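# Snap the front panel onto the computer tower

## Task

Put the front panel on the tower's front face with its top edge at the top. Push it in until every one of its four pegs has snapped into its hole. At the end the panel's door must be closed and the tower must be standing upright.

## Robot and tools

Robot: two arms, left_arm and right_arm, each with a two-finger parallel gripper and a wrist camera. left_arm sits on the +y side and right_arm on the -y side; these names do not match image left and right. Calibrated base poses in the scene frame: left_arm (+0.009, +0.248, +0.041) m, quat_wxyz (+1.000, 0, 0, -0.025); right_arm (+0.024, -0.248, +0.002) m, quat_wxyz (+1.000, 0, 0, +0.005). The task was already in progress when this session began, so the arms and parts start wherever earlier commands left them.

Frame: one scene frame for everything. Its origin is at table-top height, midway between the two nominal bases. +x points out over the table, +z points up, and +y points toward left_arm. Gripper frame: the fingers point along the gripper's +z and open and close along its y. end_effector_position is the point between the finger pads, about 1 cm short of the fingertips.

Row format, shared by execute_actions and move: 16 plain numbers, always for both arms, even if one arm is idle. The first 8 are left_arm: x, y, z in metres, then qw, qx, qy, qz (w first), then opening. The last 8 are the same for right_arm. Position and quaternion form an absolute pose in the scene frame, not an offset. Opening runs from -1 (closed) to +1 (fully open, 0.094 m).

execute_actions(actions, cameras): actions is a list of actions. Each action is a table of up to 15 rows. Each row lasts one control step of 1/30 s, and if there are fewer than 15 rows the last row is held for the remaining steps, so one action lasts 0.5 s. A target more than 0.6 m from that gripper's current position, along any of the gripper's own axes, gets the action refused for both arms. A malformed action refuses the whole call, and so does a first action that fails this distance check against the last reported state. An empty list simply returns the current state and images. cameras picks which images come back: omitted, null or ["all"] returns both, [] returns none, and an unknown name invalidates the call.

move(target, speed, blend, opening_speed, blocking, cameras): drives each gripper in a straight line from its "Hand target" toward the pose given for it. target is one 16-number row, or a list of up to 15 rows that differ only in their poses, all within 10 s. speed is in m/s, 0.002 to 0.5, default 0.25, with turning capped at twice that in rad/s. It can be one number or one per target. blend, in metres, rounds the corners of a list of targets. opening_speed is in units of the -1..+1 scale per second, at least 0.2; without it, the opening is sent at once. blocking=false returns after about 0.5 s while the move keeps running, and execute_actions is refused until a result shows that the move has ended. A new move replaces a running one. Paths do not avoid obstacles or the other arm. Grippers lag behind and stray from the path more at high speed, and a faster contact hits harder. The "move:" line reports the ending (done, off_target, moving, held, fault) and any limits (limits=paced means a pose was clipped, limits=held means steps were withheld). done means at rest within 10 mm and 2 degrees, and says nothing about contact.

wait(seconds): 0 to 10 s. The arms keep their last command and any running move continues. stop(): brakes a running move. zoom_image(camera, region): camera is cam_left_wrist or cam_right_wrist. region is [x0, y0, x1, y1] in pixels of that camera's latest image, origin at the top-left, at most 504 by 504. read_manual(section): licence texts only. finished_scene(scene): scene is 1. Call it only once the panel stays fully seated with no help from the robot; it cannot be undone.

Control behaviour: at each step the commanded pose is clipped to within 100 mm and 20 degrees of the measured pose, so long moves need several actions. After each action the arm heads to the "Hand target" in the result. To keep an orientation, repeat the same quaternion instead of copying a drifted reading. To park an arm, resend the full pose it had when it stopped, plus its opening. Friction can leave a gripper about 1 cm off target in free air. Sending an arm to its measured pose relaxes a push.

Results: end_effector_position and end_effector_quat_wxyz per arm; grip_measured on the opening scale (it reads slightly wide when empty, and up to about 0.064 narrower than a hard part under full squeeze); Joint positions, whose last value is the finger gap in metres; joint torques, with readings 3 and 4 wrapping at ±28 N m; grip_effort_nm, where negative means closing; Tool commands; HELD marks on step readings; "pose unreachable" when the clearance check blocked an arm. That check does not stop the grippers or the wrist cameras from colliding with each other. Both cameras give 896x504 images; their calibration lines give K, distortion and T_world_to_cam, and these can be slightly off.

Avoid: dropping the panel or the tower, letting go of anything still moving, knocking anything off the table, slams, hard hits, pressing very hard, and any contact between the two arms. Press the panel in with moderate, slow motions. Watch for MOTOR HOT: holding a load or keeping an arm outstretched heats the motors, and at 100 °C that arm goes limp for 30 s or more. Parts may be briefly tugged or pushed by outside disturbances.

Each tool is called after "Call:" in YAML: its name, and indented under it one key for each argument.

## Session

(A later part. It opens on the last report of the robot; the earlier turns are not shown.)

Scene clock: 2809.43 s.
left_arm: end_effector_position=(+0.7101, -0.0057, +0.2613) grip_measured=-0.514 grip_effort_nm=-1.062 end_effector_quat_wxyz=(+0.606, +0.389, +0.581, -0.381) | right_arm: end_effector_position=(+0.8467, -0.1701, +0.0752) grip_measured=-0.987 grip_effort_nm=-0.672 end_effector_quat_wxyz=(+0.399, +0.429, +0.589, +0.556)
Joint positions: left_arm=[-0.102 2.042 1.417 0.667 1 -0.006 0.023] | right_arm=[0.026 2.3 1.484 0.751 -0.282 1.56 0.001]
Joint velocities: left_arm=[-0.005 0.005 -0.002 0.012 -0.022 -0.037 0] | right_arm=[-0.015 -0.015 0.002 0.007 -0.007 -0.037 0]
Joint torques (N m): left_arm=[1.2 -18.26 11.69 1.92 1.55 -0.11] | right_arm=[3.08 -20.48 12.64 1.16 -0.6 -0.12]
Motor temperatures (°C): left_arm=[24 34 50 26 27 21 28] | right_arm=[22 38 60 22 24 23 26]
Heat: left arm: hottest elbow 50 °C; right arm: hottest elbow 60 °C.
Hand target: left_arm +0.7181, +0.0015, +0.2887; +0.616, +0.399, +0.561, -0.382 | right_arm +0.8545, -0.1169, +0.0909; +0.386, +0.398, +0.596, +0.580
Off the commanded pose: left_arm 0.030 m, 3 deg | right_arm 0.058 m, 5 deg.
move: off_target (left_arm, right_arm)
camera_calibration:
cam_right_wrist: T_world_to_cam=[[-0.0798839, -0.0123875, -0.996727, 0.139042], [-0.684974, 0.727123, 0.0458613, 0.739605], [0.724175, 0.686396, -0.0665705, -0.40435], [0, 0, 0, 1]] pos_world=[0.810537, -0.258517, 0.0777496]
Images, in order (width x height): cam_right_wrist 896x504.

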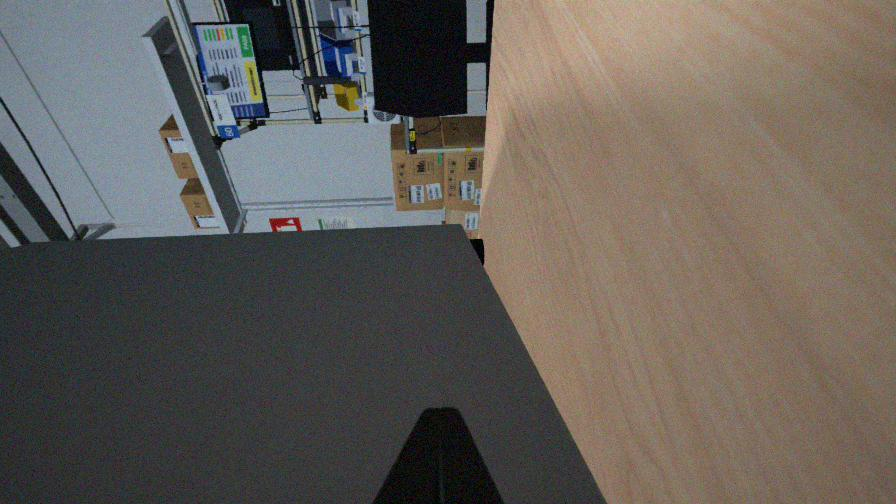

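Call:
move:
  target:
    - [0.719,0.001,0.289,0.616,0.399,0.561,-0.383,-1,0.82,-0.22,0.1,0.386,0.398,0.596,0.580,-1]
    - [0.719,0.001,0.289,0.616,0.399,0.561,-0.383,-1,0.62,-0.32,0.25,0.386,0.398,0.596,0.580,-1]
    - [0.719,0.001,0.289,0.616,0.399,0.561,-0.383,-1,0.40,-0.30,0.60,0.529,-0.147,0.830,0.093,-1]

Call:
zoom_image:
  camera: "cam_right_wrist"
  region: [200, 0, 500, 120]

Scene clock: 2824.90 s.
left_arm: end_effector_position=(+0.7056, -0.0049, +0.2608) grip_measured=-0.514 grip_effort_nm=-1.062 end_effector_quat_wxyz=(+0.596, +0.395, +0.578, -0.394) | right_arm: end_effector_position=(+0.4026, -0.2952, +0.5745) grip_measured=-0.987 grip_effort_nm=-0.667 end_effector_quat_wxyz=(+0.513, -0.142, +0.839, +0.111)
Joint positions: left_arm=[-0.098 2.043 1.418 0.666 1.036 -0.019 0.023] | right_arm=[-0.424 1.006 1.576 -1.191 -0.69 -0.383 0.001]
Joint velocities: left_arm=[-0.015 0.005 -0.002 0.002 0.022 0.007 -0.001] | right_arm=[-0.005 0.005 -0.017 0.002 -0.037 -0.066 0.001]
Joint torques (N m): left_arm=[0.79 -18.49 11.48 2.17 -0.05 -0.06] | right_arm=[-2.26 -5.19 13.63 0.98 -0.21 -0.17]
Motor temperatures (°C): left_arm=[24 34 50 26 27 21 28] | right_arm=[22 37 59 22 24 23 26]
Heat: left arm: hottest elbow 50 °C; right arm: hottest elbow 59 °C.
Hand target: left_arm +0.7176, +0.0013, +0.2888; +0.616, +0.399, +0.561, -0.383 | right_arm +0.3995, -0.2991, +0.5959; +0.528, -0.148, +0.831, +0.094
Off the commanded pose: left_arm 0.032 m, 3 deg | right_arm 0.026 m, 3 deg.
move: off_target (left_arm, right_arm)
camera_calibration:
cam_left_wrist: T_world_to_cam=[[-0.924526, -0.380123, -0.0275315, 0.658703], [-0.130495, 0.383604, -0.914231, 0.372015], [0.358081, -0.841638, -0.404256, -0.0637417], [0, 0, 0, 1]] pos_world=[0.680359, 0.0540343, 0.332475]
cam_right_wrist: T_world_to_cam=[[0.335319, -0.941371, -0.0371763, -0.392976], [-0.747949, -0.242013, -0.618063, 0.624189], [0.57283, 0.235054, -0.785249, 0.376908], [0, 0, 0, 1]] pos_world=[0.38273, -0.307467, 0.667145]

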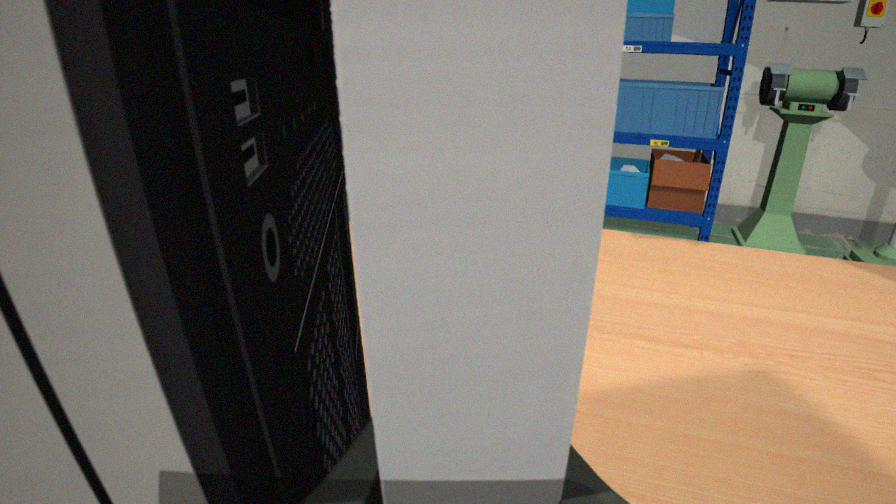

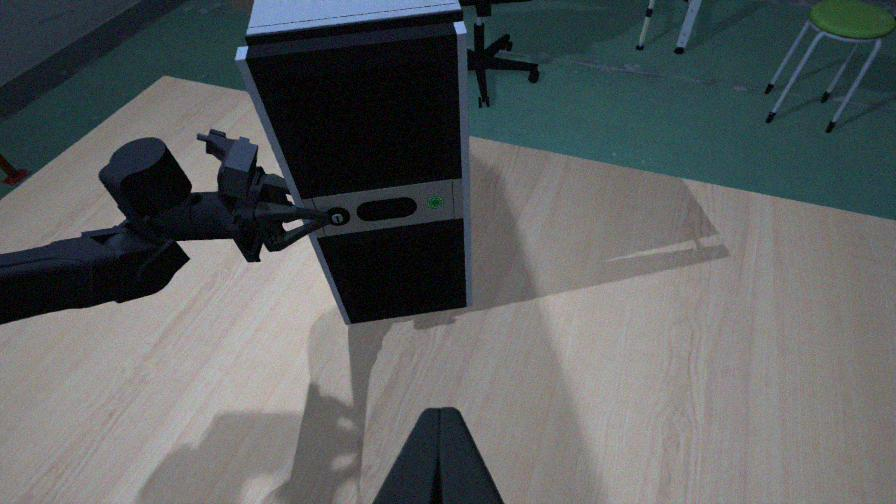

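Scaled by 1.680 from the camera's 896x504 image, which has a finer 1280x720 frame.

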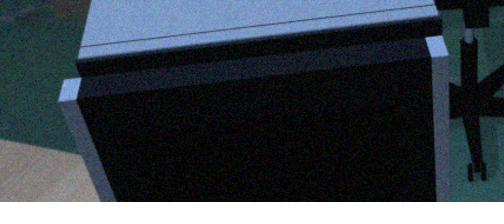

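Call:
move:
  target:
    - [0.719,0.001,0.289,0.616,0.399,0.561,-0.383,-1,0.70,-0.33,0.45,0.164,0.170,0.696,0.677,-1]
    - [0.719,0.001,0.289,0.616,0.399,0.561,-0.383,-1,0.83,-0.30,0.43,0.05,0.05,0.710,0.697,-1]
  speed: 0.25

Scene clock: 2854.43 s.
left_arm: end_effector_position=(+0.7056, -0.0049, +0.2608) grip_measured=-0.514 grip_effort_nm=-1.062 end_effector_quat_wxyz=(+0.596, +0.395, +0.578, -0.394) | right_arm: end_effector_position=(+0.8355, -0.3037, +0.4260) grip_measured=-0.987 grip_effort_nm=-0.667 end_effector_quat_wxyz=(+0.099, +0.112, +0.700, +0.698)
Joint positions: left_arm=[-0.098 2.043 1.418 0.666 1.036 -0.019 0.023] | right_arm=[-0.292 2.476 2.828 -0.593 -1.551 1.348 0.001]
Joint velocities: left_arm=[-0.005 -0.024 0.007 0.007 -0.051 -0.066 -0.001] | right_arm=[0.005 -0.005 0.007 0.007 -0.022 -0.037 -0.001]
Joint torques (N m): left_arm=[0.73 -18.26 11.44 2.13 -0.08 -0.05] | right_arm=[-0.62 -24.29 12.64 1.4 -0.28 0]
Motor temperatures (°C): left_arm=[24 34 50 26 26 21 28] | right_arm=[22 35 56 22 24 23 26]
Heat: left arm: hottest elbow 50 °C; right arm: hottest elbow 56 °C.
Hand target: left_arm +0.7176, +0.0015, +0.2889; +0.616, +0.399, +0.561, -0.383 | right_arm +0.8341, -0.2978, +0.4351; +0.105, +0.100, +0.701, +0.698
Off the commanded pose: left_arm 0.032 m, 3 deg | right_arm 0.008 m, 9 deg.
joint sent to its limit (right arm) — joint 5 (wrist yaw), lower limit. The joint targets are off in position and orientation.
move: off_target (left_arm, right_arm)
camera_calibration:
cam_left_wrist: T_world_to_cam=[[-0.924526, -0.380123, -0.0275315, 0.658703], [-0.130495, 0.383604, -0.914231, 0.372015], [0.358081, -0.841638, -0.404256, -0.0637417], [0, 0, 0, 1]] pos_world=[0.680359, 0.0540343, 0.332475]
cam_right_wrist: T_world_to_cam=[[-0.0285284, -0.0139076, -0.999496, 0.444039], [-0.990095, -0.137118, 0.0301681, 0.812183], [-0.137468, 0.990457, -0.00985811, 0.506851], [0, 0, 0, 1]] pos_world=[0.886482, -0.384474, 0.42431]

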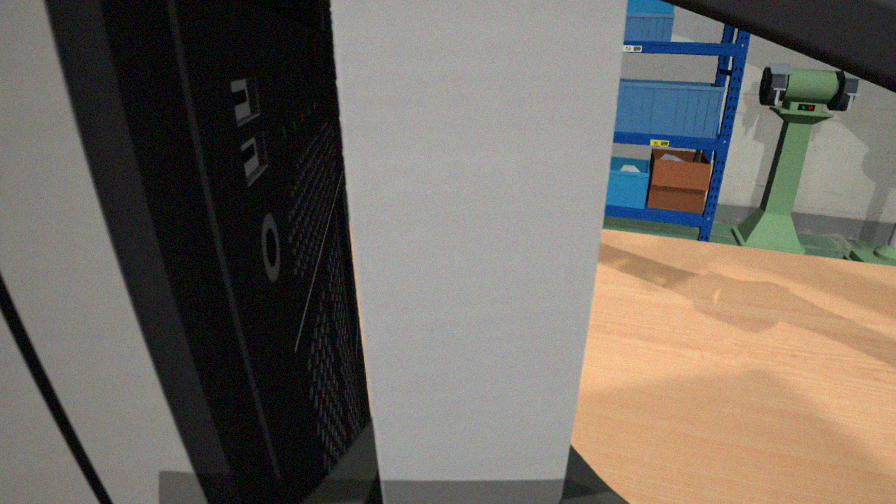

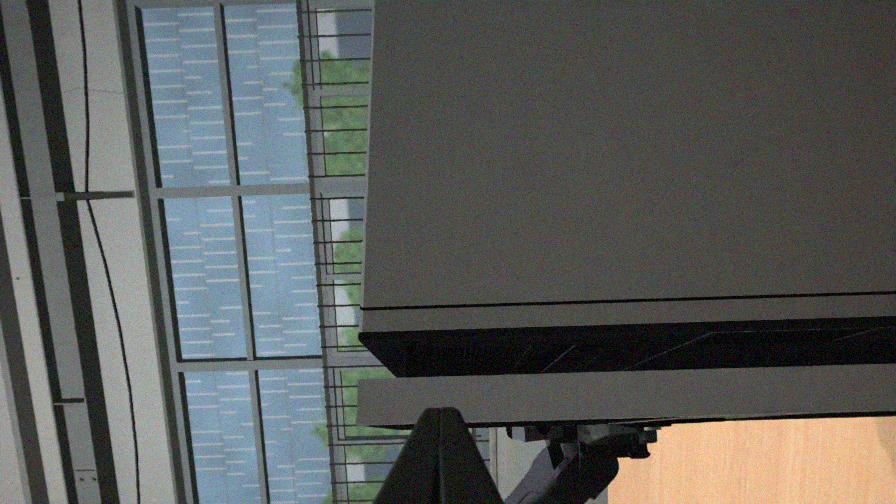

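Call:
zoom_image:
  camera: "cam_right_wrist"
  region: [340, 290, 896, 440]

Call:
zoom_image:
  camera: "cam_right_wrist"
  region: [340, 290, 640, 440]

Call:
move:
  target:
    - [0.719,0.001,0.289,0.616,0.399,0.561,-0.383,-1,0.70,-0.33,0.45,0.164,0.170,0.696,0.677,-1]
    - [0.719,0.001,0.289,0.616,0.399,0.561,-0.383,-1,0.40,-0.30,0.60,0.529,-0.147,0.830,0.093,-1]
    - [0.719,0.001,0.289,0.616,0.399,0.561,-0.383,-1,0.52,-0.23,0.62,0.18,0,0.984,0,-1]

Region (340, 290, 896, 440) is 556x150 pixels. A region can be at most 504 by 504 pixels.

Scaled by 1.680 from the camera's 896x504 image, which has a finer 1280x720 frame.

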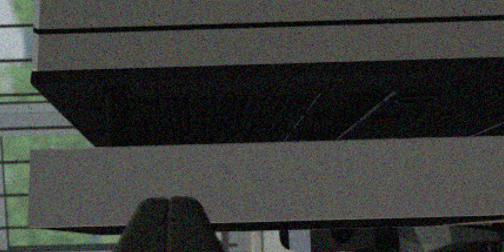

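Scene clock: 2869.83 s.
left_arm: end_effector_position=(+0.7056, -0.0049, +0.2608) grip_measured=-0.514 grip_effort_nm=-1.067 end_effector_quat_wxyz=(+0.596, +0.395, +0.578, -0.394) | right_arm: end_effector_position=(+0.5153, -0.2374, +0.6029) grip_measured=-0.987 grip_effort_nm=-0.657 end_effector_quat_wxyz=(+0.339, -0.011, +0.941, -0.007)
Joint positions: left_arm=[-0.098 2.043 1.418 0.666 1.036 -0.019 0.023] | right_arm=[0.021 1.529 2.348 -1.698 0.027 -0.001 0.001]
Joint velocities: left_arm=[-0.005 -0.005 0.002 0.002 0.037 -0.066 0.001] | right_arm=[0.005 -0.005 0.007 -0.002 0.037 0.022 0]
Joint torques (N m): left_arm=[0.91 -18.55 11.48 2.19 -0.08 -0.05] | right_arm=[-0.79 -10.64 11.4 0.81 0.11 0.06]
Motor temperatures (°C): left_arm=[24 34 50 26 26 21 28] | right_arm=[22 35 54 22 24 23 26]
Heat: left arm: hottest elbow 50 °C; right arm: hottest elbow 54 °C.
Hand target: left_arm +0.7176, +0.0015, +0.2889; +0.616, +0.399, +0.561, -0.383 | right_arm +0.5132, -0.2334, +0.6166; +0.353, -0.008, +0.936, -0.004
Off the commanded pose: left_arm 0.032 m, 3 deg | right_arm 0.019 m, 19 deg.
joint sent to its limit (right arm) — joint 4 (wrist pitch), lower limit. The joint targets are off in position and orientation.
move: off_target (left_arm, right_arm); limits=paced
camera_calibration:
cam_left_wrist: T_world_to_cam=[[-0.924526, -0.380123, -0.0275315, 0.658703], [-0.130495, 0.383604, -0.914231, 0.372015], [0.358081, -0.841638, -0.404256, -0.0637417], [0, 0, 0, 1]] pos_world=[0.680359, 0.0540343, 0.332475]
cam_right_wrist: T_world_to_cam=[[0.000357493, -0.999526, 0.030792, -0.257421], [-0.967905, -0.00808435, -0.251185, 0.687767], [0.251315, -0.0297139, -0.967449, 0.533774], [0, 0, 0, 1]] pos_world=[0.53164, -0.235879, 0.697083]

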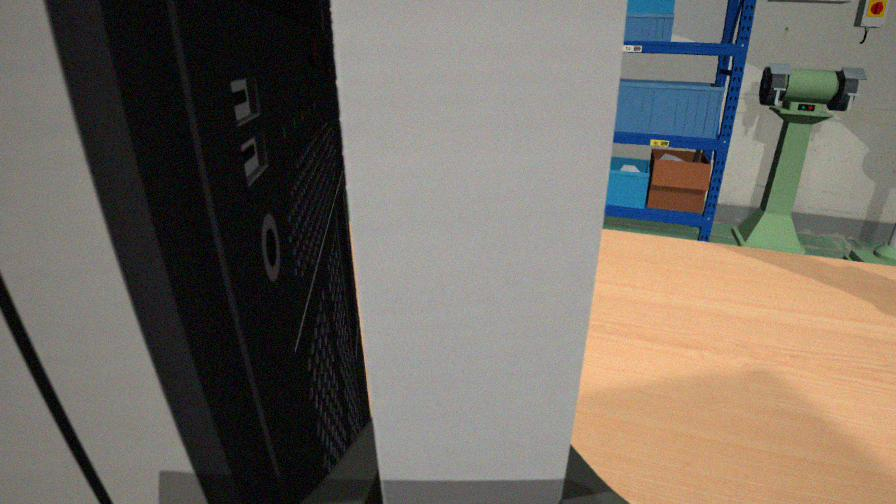

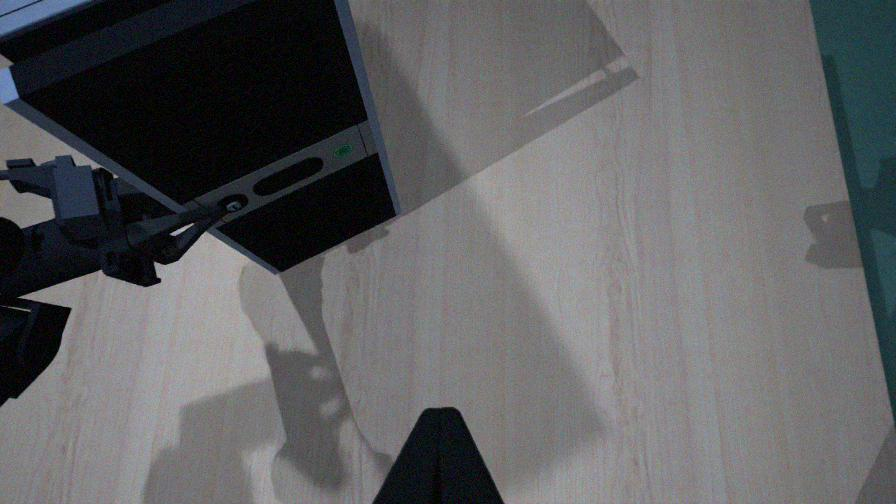

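Call:
move:
  target: [0.719,0.001,0.289,0.616,0.399,0.561,-0.383,-1,0.60,-0.10,0.62,0.339,-0.011,0.941,-0.007,-1]

Call:
zoom_image:
  camera: "cam_right_wrist"
  region: [200, 0, 700, 300]

Scene clock: 2878.87 s.
left_arm: end_effector_position=(+0.7056, -0.0049, +0.2608) grip_measured=-0.514 grip_effort_nm=-1.062 end_effector_quat_wxyz=(+0.596, +0.395, +0.578, -0.394) | right_arm: end_effector_position=(+0.6078, -0.1008, +0.6031) grip_measured=-0.987 grip_effort_nm=-0.662 end_effector_quat_wxyz=(+0.388, -0.023, +0.921, -0.003)
Joint positions: left_arm=[-0.098 2.043 1.418 0.666 1.036 -0.019 0.023] | right_arm=[0.295 1.862 2.767 -1.699 0.206 0.173 0.001]
Joint velocities: left_arm=[-0.005 -0.015 -0.017 -0.012 0.007 0.022 0] | right_arm=[-0.005 -0.005 -0.002 -0.002 0.081 0.037 0]
Joint torques (N m): left_arm=[1.26 -18.43 11.43 2.19 -0.06 -0.04] | right_arm=[-0.73 -15.91 10.74 0.85 0.31 0.04]
Motor temperatures (°C): left_arm=[24 34 50 26 26 21 28] | right_arm=[22 35 54 22 24 23 26]
Heat: left arm: hottest elbow 50 °C; right arm: hottest elbow 54 °C.
Hand target: left_arm +0.7176, +0.0015, +0.2889; +0.616, +0.399, +0.561, -0.383 | right_arm +0.6003, -0.1013, +0.6199; +0.405, -0.016, +0.914, +0.004
Off the commanded pose: left_arm 0.032 m, 3 deg | right_arm 0.019 m, 6 deg.
joint sent to its limit (right arm) — joint 4 (wrist pitch), lower limit. The joint targets are off in orientation, not in position.
move: off_target (left_arm, right_arm)
camera_calibration:
cam_left_wrist: T_world_to_cam=[[-0.924526, -0.380123, -0.0275315, 0.658703], [-0.130495, 0.383604, -0.914231, 0.372015], [0.358081, -0.841638, -0.404256, -0.0637417], [0, 0, 0, 1]] pos_world=[0.680359, 0.0540343, 0.332475]
cam_right_wrist: T_world_to_cam=[[0.0231674, -0.99926, 0.0307021, -0.13473], [-0.935289, -0.0325114, -0.352388, 0.817159], [0.353126, -0.0205514, -0.93535, 0.434427], [0, 0, 0, 1]] pos_world=[0.613994, -0.0991351, 0.698435]

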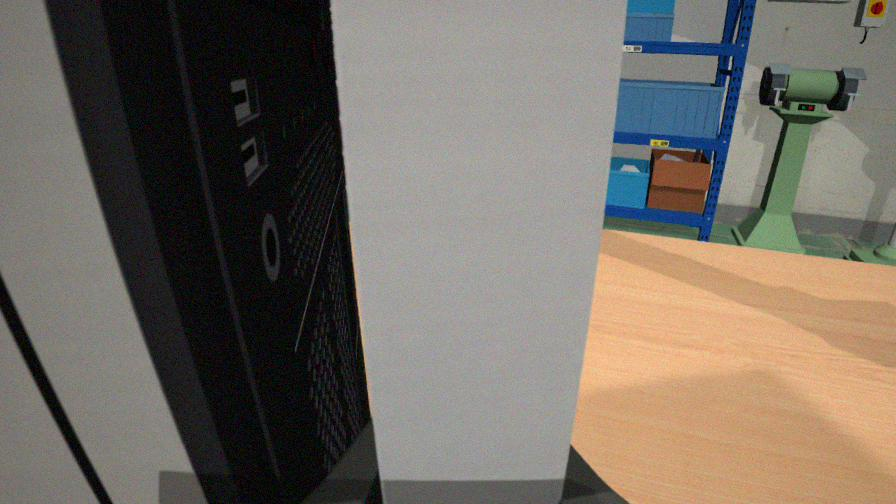

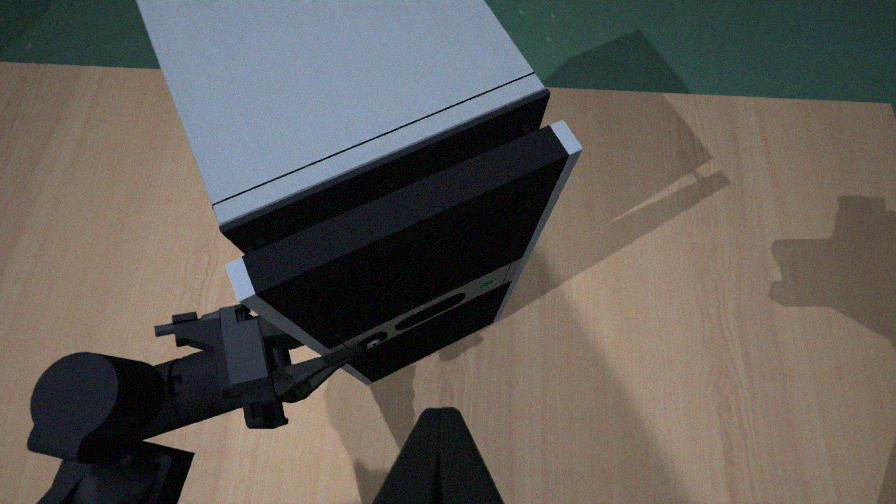

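Scaled by 1.008 from the camera's 896x504 image, which has a finer 1280x720 frame.

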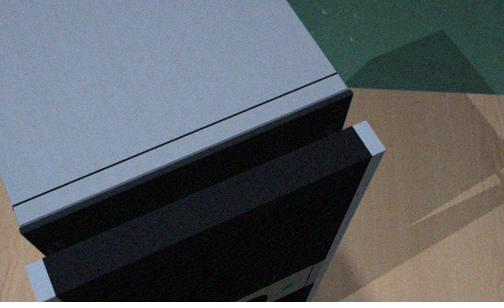

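Call:
move:
  target: [0.719,0.001,0.289,0.616,0.399,0.561,-0.383,-1,0.62,-0.15,0.66,0.54,0,0.84,0,-1]

Scene clock: 2911.03 s.
left_arm: end_effector_position=(+0.7056, -0.0049, +0.2608) grip_measured=-0.514 grip_effort_nm=-1.067 end_effector_quat_wxyz=(+0.596, +0.395, +0.578, -0.394) | right_arm: end_effector_position=(+0.6232, -0.1437, +0.6483) grip_measured=-0.987 grip_effort_nm=-0.662 end_effector_quat_wxyz=(+0.529, +0.004, +0.849, +0.003)
Joint positions: left_arm=[-0.098 2.043 1.418 0.666 1.036 -0.019 0.023] | right_arm=[0.22 1.601 2.311 -1.177 0.207 0.114 0.001]
Joint velocities: left_arm=[-0.005 -0.005 0.002 -0.007 -0.066 -0.051 0] | right_arm=[0.005 0.005 0.012 -0.002 0.022 0.007 0]
Joint torques (N m): left_arm=[0.79 -17.96 11.52 2.13 -0.08 -0.04] | right_arm=[-1.96 -14.51 8.43 2.11 -0.04 -0.2]
Motor temperatures (°C): left_arm=[24 35 50 26 25 21 28] | right_arm=[22 35 53 22 24 23 26]
Heat: left arm: hottest elbow 50 °C; right arm: hottest elbow 53 °C.
Hand target: left_arm +0.7176, +0.0015, +0.2889; +0.616, +0.399, +0.561, -0.383 | right_arm +0.6200, -0.1494, +0.6580; +0.539, +0.003, +0.842, +0.001
Off the commanded pose: left_arm 0.032 m, 3 deg | right_arm 0.014 m, 2 deg.
move: off_target (left_arm, right_arm)
camera_calibration:
cam_left_wrist: T_world_to_cam=[[-0.924526, -0.380123, -0.0275315, 0.658703], [-0.130495, 0.383604, -0.914231, 0.372015], [0.358081, -0.841638, -0.404256, -0.0637417], [0, 0, 0, 1]] pos_world=[0.680359, 0.0540343, 0.332475]
cam_right_wrist: T_world_to_cam=[[-0.0220779, -0.999733, -0.00677557, -0.126909], [-0.779759, 0.0214607, -0.625711, 0.93409], [0.62569, -0.00853108, -0.780025, 0.201568], [0, 0, 0, 1]] pos_world=[0.599444, -0.145202, 0.740839]

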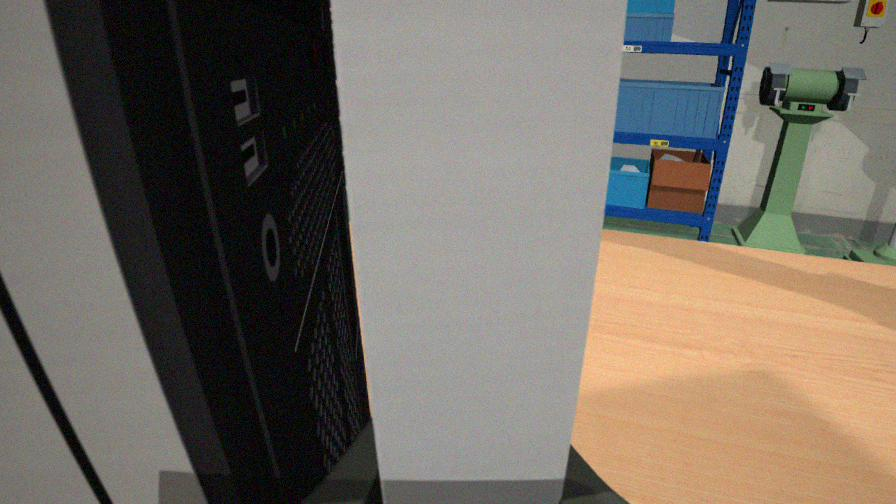

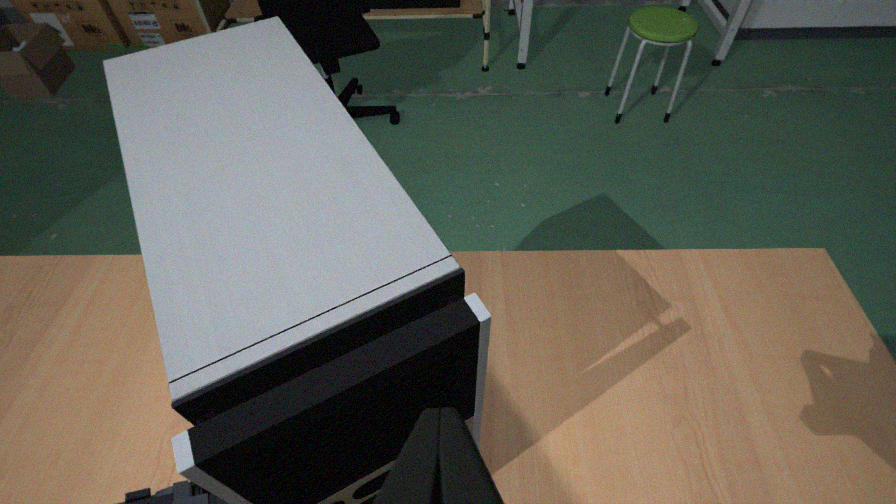

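Call:
move:
  target: [0.722,-0.004,0.289,0.616,0.399,0.561,-0.383,-1,0.63,-0.11,0.60,0.40,-0.023,0.921,-0.003,-1]
  cameras: ["cam_right_wrist"]
  speed: 0.1

Call:
zoom_image:
  camera: "cam_right_wrist"
  region: [170, 130, 370, 330]

Call:
zoom_image:
  camera: "cam_right_wrist"
  region: [450, 40, 650, 240]

Scene clock: 2946.33 s.
left_arm: end_effector_position=(+0.7058, -0.0049, +0.2603) grip_measured=-0.514 grip_effort_nm=-1.067 end_effector_quat_wxyz=(+0.596, +0.394, +0.579, -0.394) | right_arm: end_effector_position=(+0.6322, -0.1176, +0.5918) grip_measured=-0.987 grip_effort_nm=-0.667 end_effector_quat_wxyz=(+0.389, -0.027, +0.921, -0.013)
Joint positions: left_arm=[-0.098 2.043 1.418 0.663 1.035 -0.019 0.023] | right_arm=[0.254 1.896 2.777 -1.669 0.191 0.127 0.001]
Joint velocities: left_arm=[0.005 -0.005 0.002 0.012 0.007 0.007 0.001] | right_arm=[-0.024 -0.005 -0.022 0.007 0.022 0.007 0.001]
Joint torques (N m): left_arm=[0.44 -17.79 12.29 1.98 -0.3 -0.05] | right_arm=[-1.08 -15.5 11.14 0.9 0.02 0.05]
Motor temperatures (°C): left_arm=[24 35 50 26 25 21 28] | right_arm=[22 34 48 22 24 23 26]
Heat: left arm: hottest elbow 50 °C; right arm: hottest elbow 48 °C.
Hand target: left_arm +0.7201, -0.0032, +0.2889; +0.616, +0.399, +0.561, -0.383 | right_arm +0.6295, -0.1103, +0.6013; +0.401, -0.026, +0.916, -0.004
Off the commanded pose: left_arm 0.033 m, 3 deg | right_arm 0.011 m, 2 deg.
move: off_target (left_arm, right_arm)
camera_calibration:
cam_right_wrist: T_world_to_cam=[[0.0235788, -0.998366, 0.0520532, -0.164505], [-0.934276, -0.0405346, -0.354238, 0.834982], [0.355769, -0.0402795, -0.933706, 0.409903], [0, 0, 0, 1]] pos_world=[0.638152, -0.11388, 0.687074]
Images, in order (width x height): cam_right_wrist 896x504.

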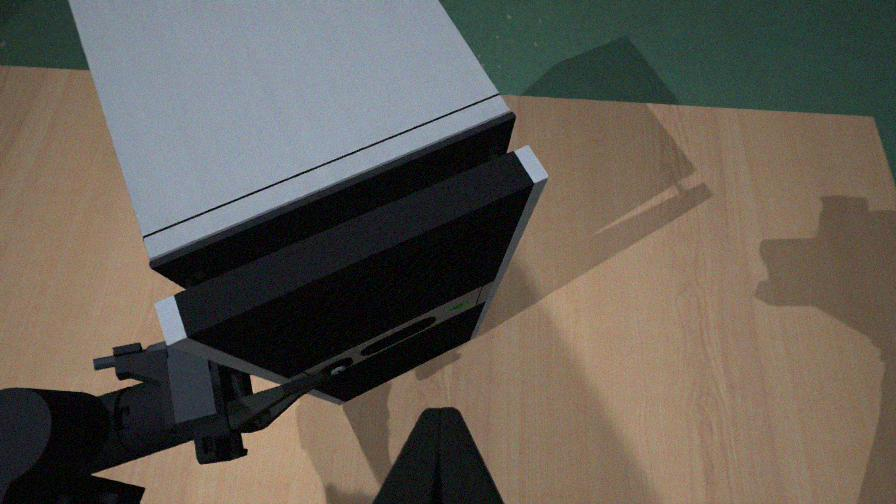

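Scaled by 2.520 from the camera's 896x504 image, which has a finer 1280x720 frame.

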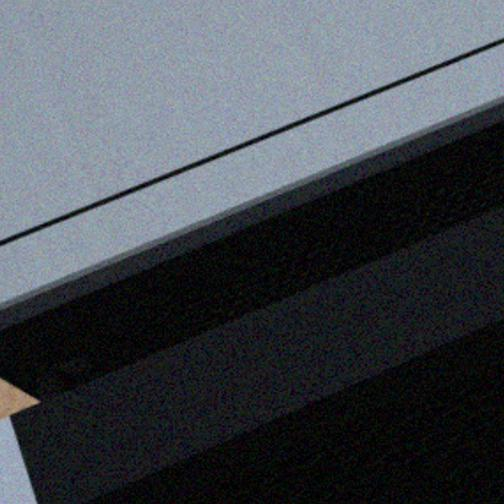

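Scaled by 2.520 from the camera's 896x504 image, which has a finer 1280x720 frame.

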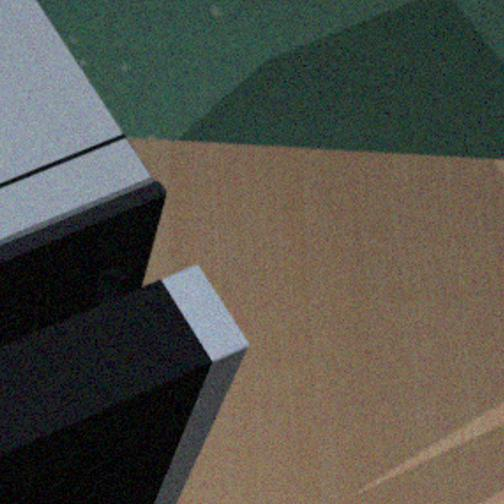

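Call:
move:
  target: [0.729,-0.001,0.289,0.616,0.399,0.561,-0.383,-1,0.63,-0.11,0.60,0.40,-0.023,0.921,-0.003,-1]
  cameras: ["cam_right_wrist"]
  speed: 0.05

Call:
zoom_image:
  camera: "cam_right_wrist"
  region: [130, 130, 330, 330]

Call:
zoom_image:
  camera: "cam_right_wrist"
  region: [450, 40, 650, 240]

Scene clock: 2970.23 s.
left_arm: end_effector_position=(+0.7090, -0.0055, +0.2602) grip_measured=-0.514 grip_effort_nm=-1.062 end_effector_quat_wxyz=(+0.594, +0.394, +0.580, -0.395) | right_arm: end_effector_position=(+0.6322, -0.1176, +0.5918) grip_measured=-0.987 grip_effort_nm=-0.657 end_effector_quat_wxyz=(+0.390, -0.024, +0.921, -0.012)
Joint positions: left_arm=[-0.098 2.05 1.431 0.655 1.037 -0.021 0.023] | right_arm=[0.254 1.896 2.777 -1.669 0.191 0.133 0.001]
Joint velocities: left_arm=[-0.005 -0.015 -0.007 0.012 -0.037 -0.022 -0.001] | right_arm=[0.015 0.005 0.012 -0.002 -0.037 0.022 0]
Joint torques (N m): left_arm=[0.91 -17.61 12.96 2.1 -0.13 -0.04] | right_arm=[-0.44 -15.79 9.89 1.11 0.01 0.13]
Motor temperatures (°C): left_arm=[24 35 51 26 25 21 28] | right_arm=[22 34 48 22 24 23 26]
Heat: left arm: hottest elbow 51 °C; right arm: hottest elbow 48 °C.
Hand target: left_arm +0.7266, +0.0001, +0.2889; +0.616, +0.399, +0.561, -0.383 | right_arm +0.6298, -0.1102, +0.5997; +0.399, -0.023, +0.917, -0.003
Off the commanded pose: left_arm 0.035 m, 4 deg | right_arm 0.011 m, 1 deg.
move: off_target (left_arm, right_arm)
camera_calibration:
cam_right_wrist: T_world_to_cam=[[0.0193345, -0.998676, 0.047679, -0.15927], [-0.934432, -0.0350114, -0.354417, 0.835836], [0.355617, -0.0377003, -0.933871, 0.4104], [0, 0, 0, 1]] pos_world=[0.638166, -0.114323, 0.687089]
Images, in order (width x height): cam_right_wrist 896x504.

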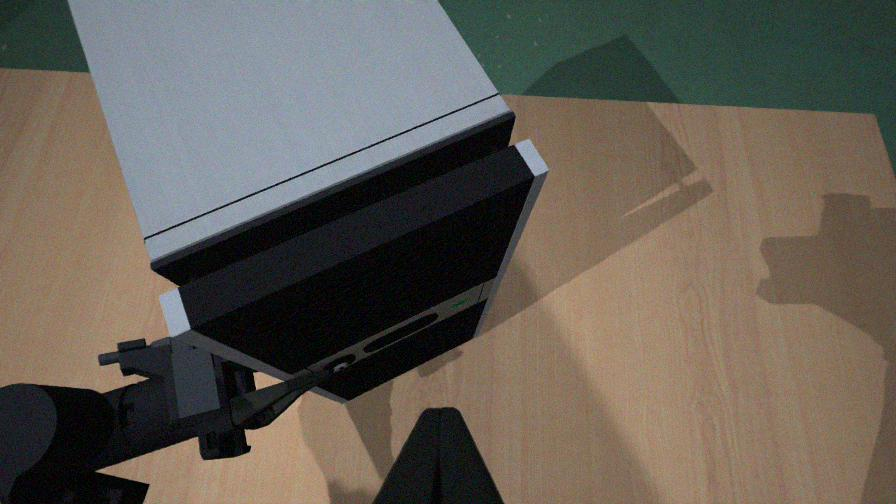

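Scaled by 2.520 from the camera's 896x504 image, which has a finer 1280x720 frame.

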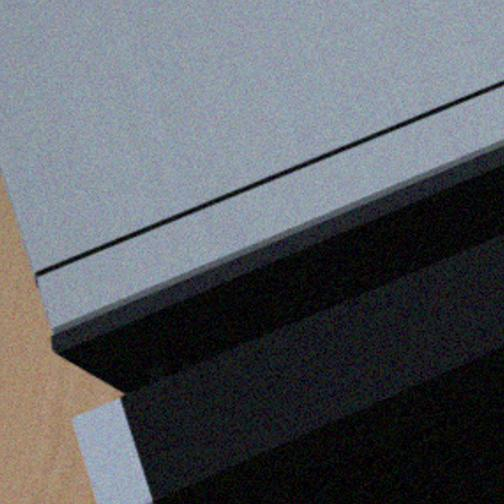

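Scaled by 2.520 from the camera's 896x504 image, which has a finer 1280x720 frame.

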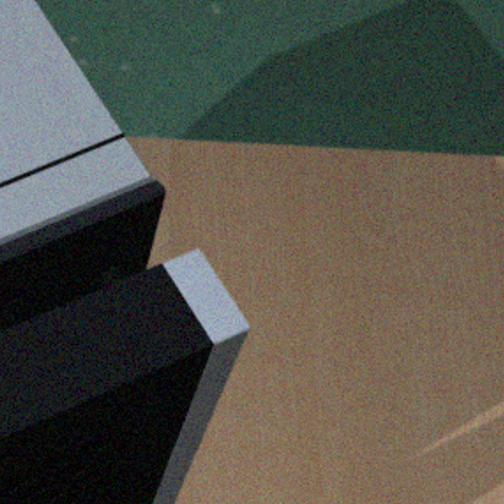

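Call:
move:
  target: [0.750,0.009,0.289,0.616,0.399,0.561,-0.383,-1,0.63,-0.11,0.60,0.40,-0.023,0.921,-0.003,-1]
  cameras: ["cam_right_wrist"]
  speed: 0.05

Call:
zoom_image:
  camera: "cam_right_wrist"
  region: [130, 130, 330, 330]

Call:
zoom_image:
  camera: "cam_right_wrist"
  region: [450, 40, 650, 240]

Scene clock: 2979.20 s.
left_arm: end_effector_position=(+0.7093, -0.0045, +0.2603) grip_measured=-0.514 grip_effort_nm=-1.057 end_effector_quat_wxyz=(+0.584, +0.407, +0.571, -0.409) | right_arm: end_effector_position=(+0.6322, -0.1176, +0.5918) grip_measured=-0.987 grip_effort_nm=-0.667 end_effector_quat_wxyz=(+0.390, -0.024, +0.921, -0.011)
Joint positions: left_arm=[-0.09 2.064 1.458 0.642 1.091 -0.023 0.023] | right_arm=[0.254 1.896 2.777 -1.669 0.191 0.133 0.001]
Joint velocities: left_arm=[-0.005 0.005 -0.002 0.002 0.022 0.037 0] | right_arm=[0.015 -0.005 -0.022 0.007 0.007 -0.051 0]
Joint torques (N m): left_arm=[2.08 -16.21 15.41 1.77 -1.61 -0.07] | right_arm=[-0.15 -15.68 9.94 1.06 -0.02 0.08]
Motor temperatures (°C): left_arm=[24 34 49 26 25 21 28] | right_arm=[22 34 48 22 24 23 26]
Heat: left arm: hottest elbow 49 °C; right arm: hottest elbow 48 °C.
Hand target: left_arm +0.7436, +0.0120, +0.2890; +0.616, +0.398, +0.561, -0.383 | right_arm +0.6298, -0.1102, +0.5997; +0.399, -0.023, +0.917, -0.003
Off the commanded pose: left_arm 0.052 m, 5 deg | right_arm 0.011 m, 1 deg.
move: off_target (left_arm, right_arm)
camera_calibration:
cam_right_wrist: T_world_to_cam=[[0.0190692, -0.998694, 0.0474056, -0.158942], [-0.934441, -0.0346661, -0.354427, 0.835888], [0.355608, -0.0375391, -0.933881, 0.410431], [0, 0, 0, 1]] pos_world=[0.638166, -0.114351, 0.68709]
Images, in order (width x height): cam_right_wrist 896x504.

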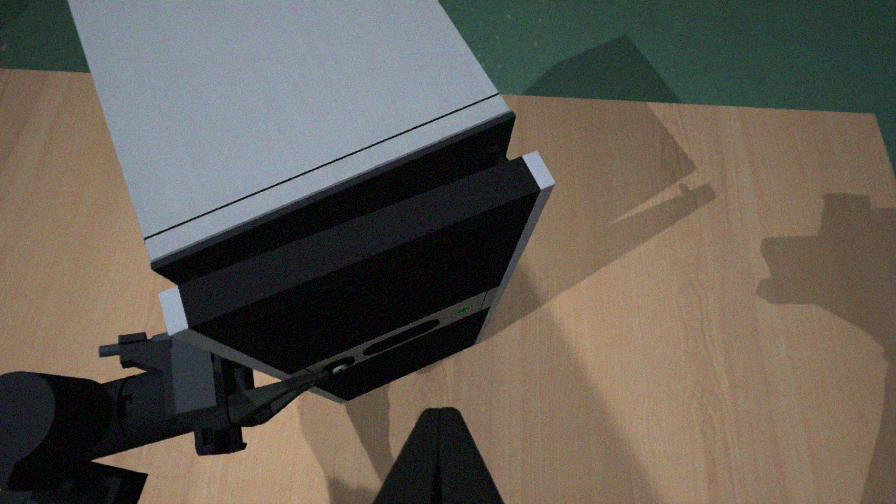

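Scaled by 2.520 from the camera's 896x504 image, which has a finer 1280x720 frame.

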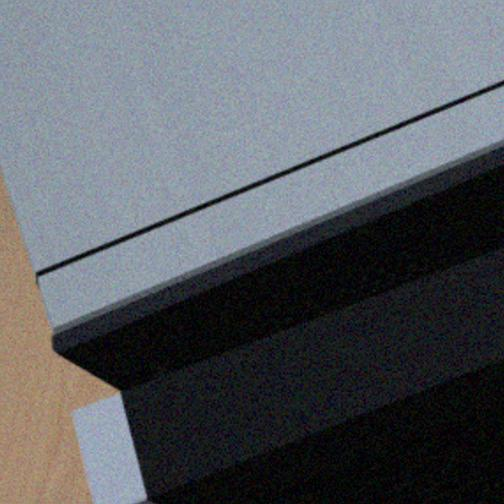

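Scaled by 2.520 from the camera's 896x504 image, which has a finer 1280x720 frame.

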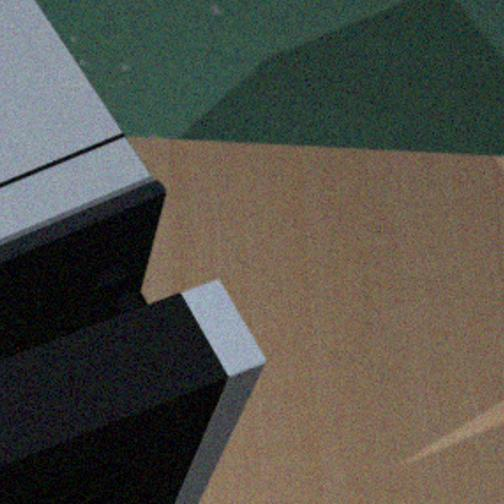

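Call:
zoom_image:
  camera: "cam_right_wrist"
  region: [470, 110, 540, 180]

Call:
zoom_image:
  camera: "cam_right_wrist"
  region: [140, 240, 220, 320]

Call:
zoom_image:
  camera: "cam_left_wrist"
  region: [240, 0, 440, 504]

Scaled by 7.200 from the camera's 896x504 image, which has a finer 1280x720 frame.

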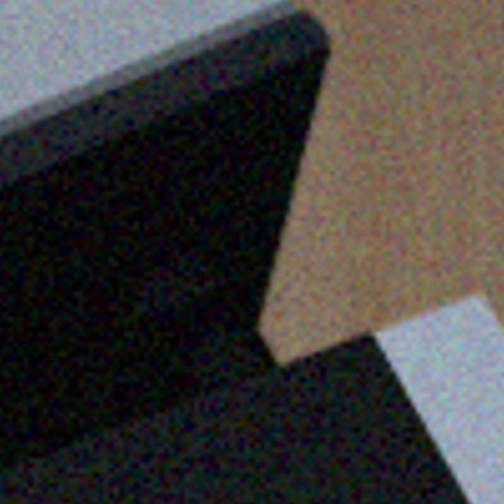

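Scaled by 6.300 from the camera's 896x504 image, which has a finer 1280x720 frame.

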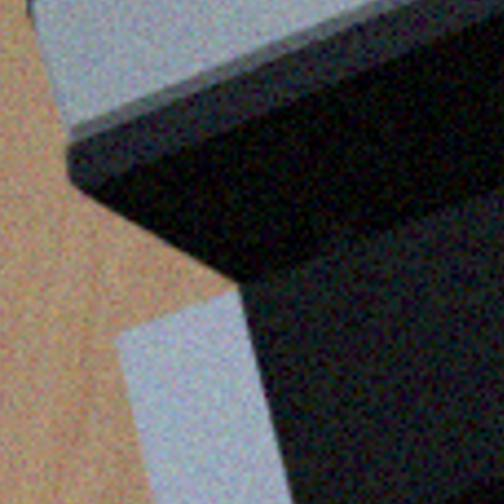

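This scene's latest camera images include none from cam_left_wrist. They are from: cam_right_wrist. cam_left_wrist's image comes with the result of a call that names it in "cameras".

Call:
move:
  target:
    - [0.729,-0.001,0.289,0.616,0.399,0.561,-0.383,-1,0.63,-0.28,0.56,0.40,-0.023,0.921,-0.003,-1]
    - [0.729,-0.001,0.289,0.616,0.399,0.561,-0.383,-1,0.70,-0.35,0.45,0.164,0.170,0.696,0.677,-1]
    - [0.729,-0.001,0.289,0.616,0.399,0.561,-0.383,-1,0.83,-0.32,0.43,0.05,0.05,0.710,0.697,-1]

Call:
zoom_image:
  camera: "cam_right_wrist"
  region: [330, 250, 530, 450]

Call:
zoom_image:
  camera: "cam_right_wrist"
  region: [650, 250, 896, 450]

Scene clock: 3003.07 s.
left_arm: end_effector_position=(+0.7097, -0.0048, +0.2602) grip_measured=-0.514 grip_effort_nm=-1.053 end_effector_quat_wxyz=(+0.584, +0.406, +0.572, -0.408) | right_arm: end_effector_position=(+0.8368, -0.3190, +0.4227) grip_measured=-0.987 grip_effort_nm=-0.672 end_effector_quat_wxyz=(+0.104, +0.120, +0.699, +0.698)
Joint positions: left_arm=[-0.091 2.064 1.458 0.642 1.087 -0.023 0.023] | right_arm=[-0.309 2.499 2.863 -0.602 -1.551 1.356 0.001]
Joint velocities: left_arm=[0.005 -0.005 0.002 -0.037 0.037 -0.081 0] | right_arm=[-0.015 -0.005 -0.002 0.002 0.022 -0.022 0]
Joint torques (N m): left_arm=[0.32 -19.02 11.19 2.52 -2.33 -0.02] | right_arm=[-1.08 -24.47 12.41 1.4 -0.32 0.03]
Motor temperatures (°C): left_arm=[24 33 53 26 28 21 28] | right_arm=[22 35 47 22 24 23 26]
Heat: left arm: hottest elbow 53 °C; right arm: hottest elbow 47 °C.
Hand target: left_arm +0.7267, +0.0001, +0.2894; +0.616, +0.399, +0.561, -0.384 | right_arm +0.8352, -0.3161, +0.4312; +0.110, +0.110, +0.700, +0.697
Off the commanded pose: left_arm 0.035 m, 5 deg | right_arm 0.010 m, 10 deg.
elbow stopped short (right arm): the move would have taken joint 3 (elbow) straighter than the controller allows.
joint sent to its limit (right arm) — joint 5 (wrist yaw), lower limit. The joint targets are off in position and orientation.
move: off_target (left_arm, right_arm)
camera_calibration:
cam_left_wrist: T_world_to_cam=[[-0.940668, -0.33878, -0.0192988, 0.672045], [-0.121852, 0.390325, -0.912578, 0.365407], [0.316696, -0.856081, -0.408447, -0.0349656], [0, 0, 0, 1]] pos_world=[0.68777, 0.0551145, 0.332151]
cam_right_wrist: T_world_to_cam=[[-0.0334633, -0.011786, -0.99937, 0.445253], [-0.992247, -0.119359, 0.0346324, 0.817029], [-0.119692, 0.992781, -0.00770044, 0.507085], [0, 0, 0, 1]] pos_world=[0.886288, -0.400657, 0.420582]

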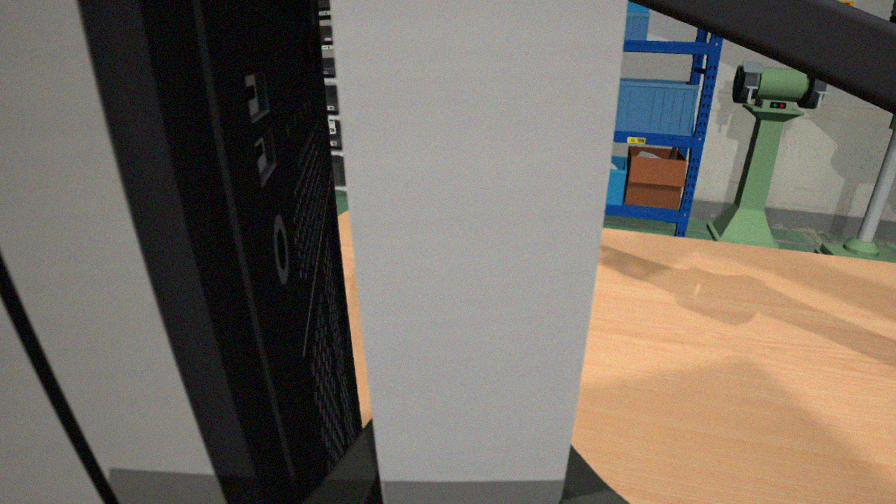

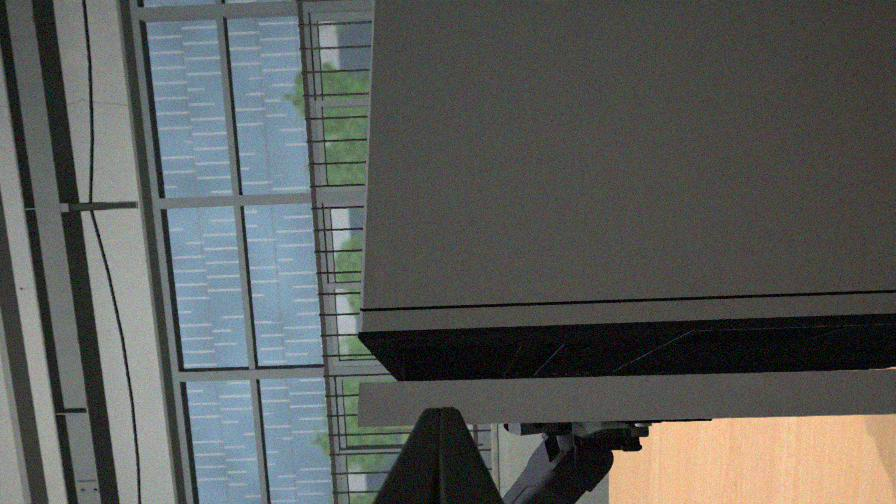

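Scaled by 2.520 from the camera's 896x504 image, which has a finer 1280x720 frame.

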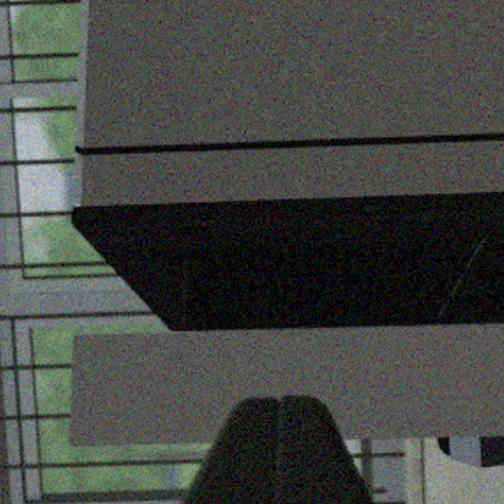

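Scaled by 2.049 from the camera's 896x504 image, which has a finer 1280x720 frame.

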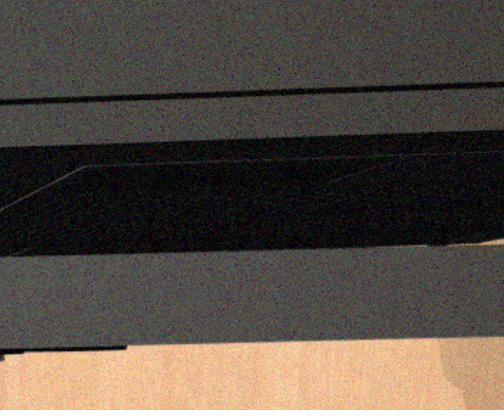

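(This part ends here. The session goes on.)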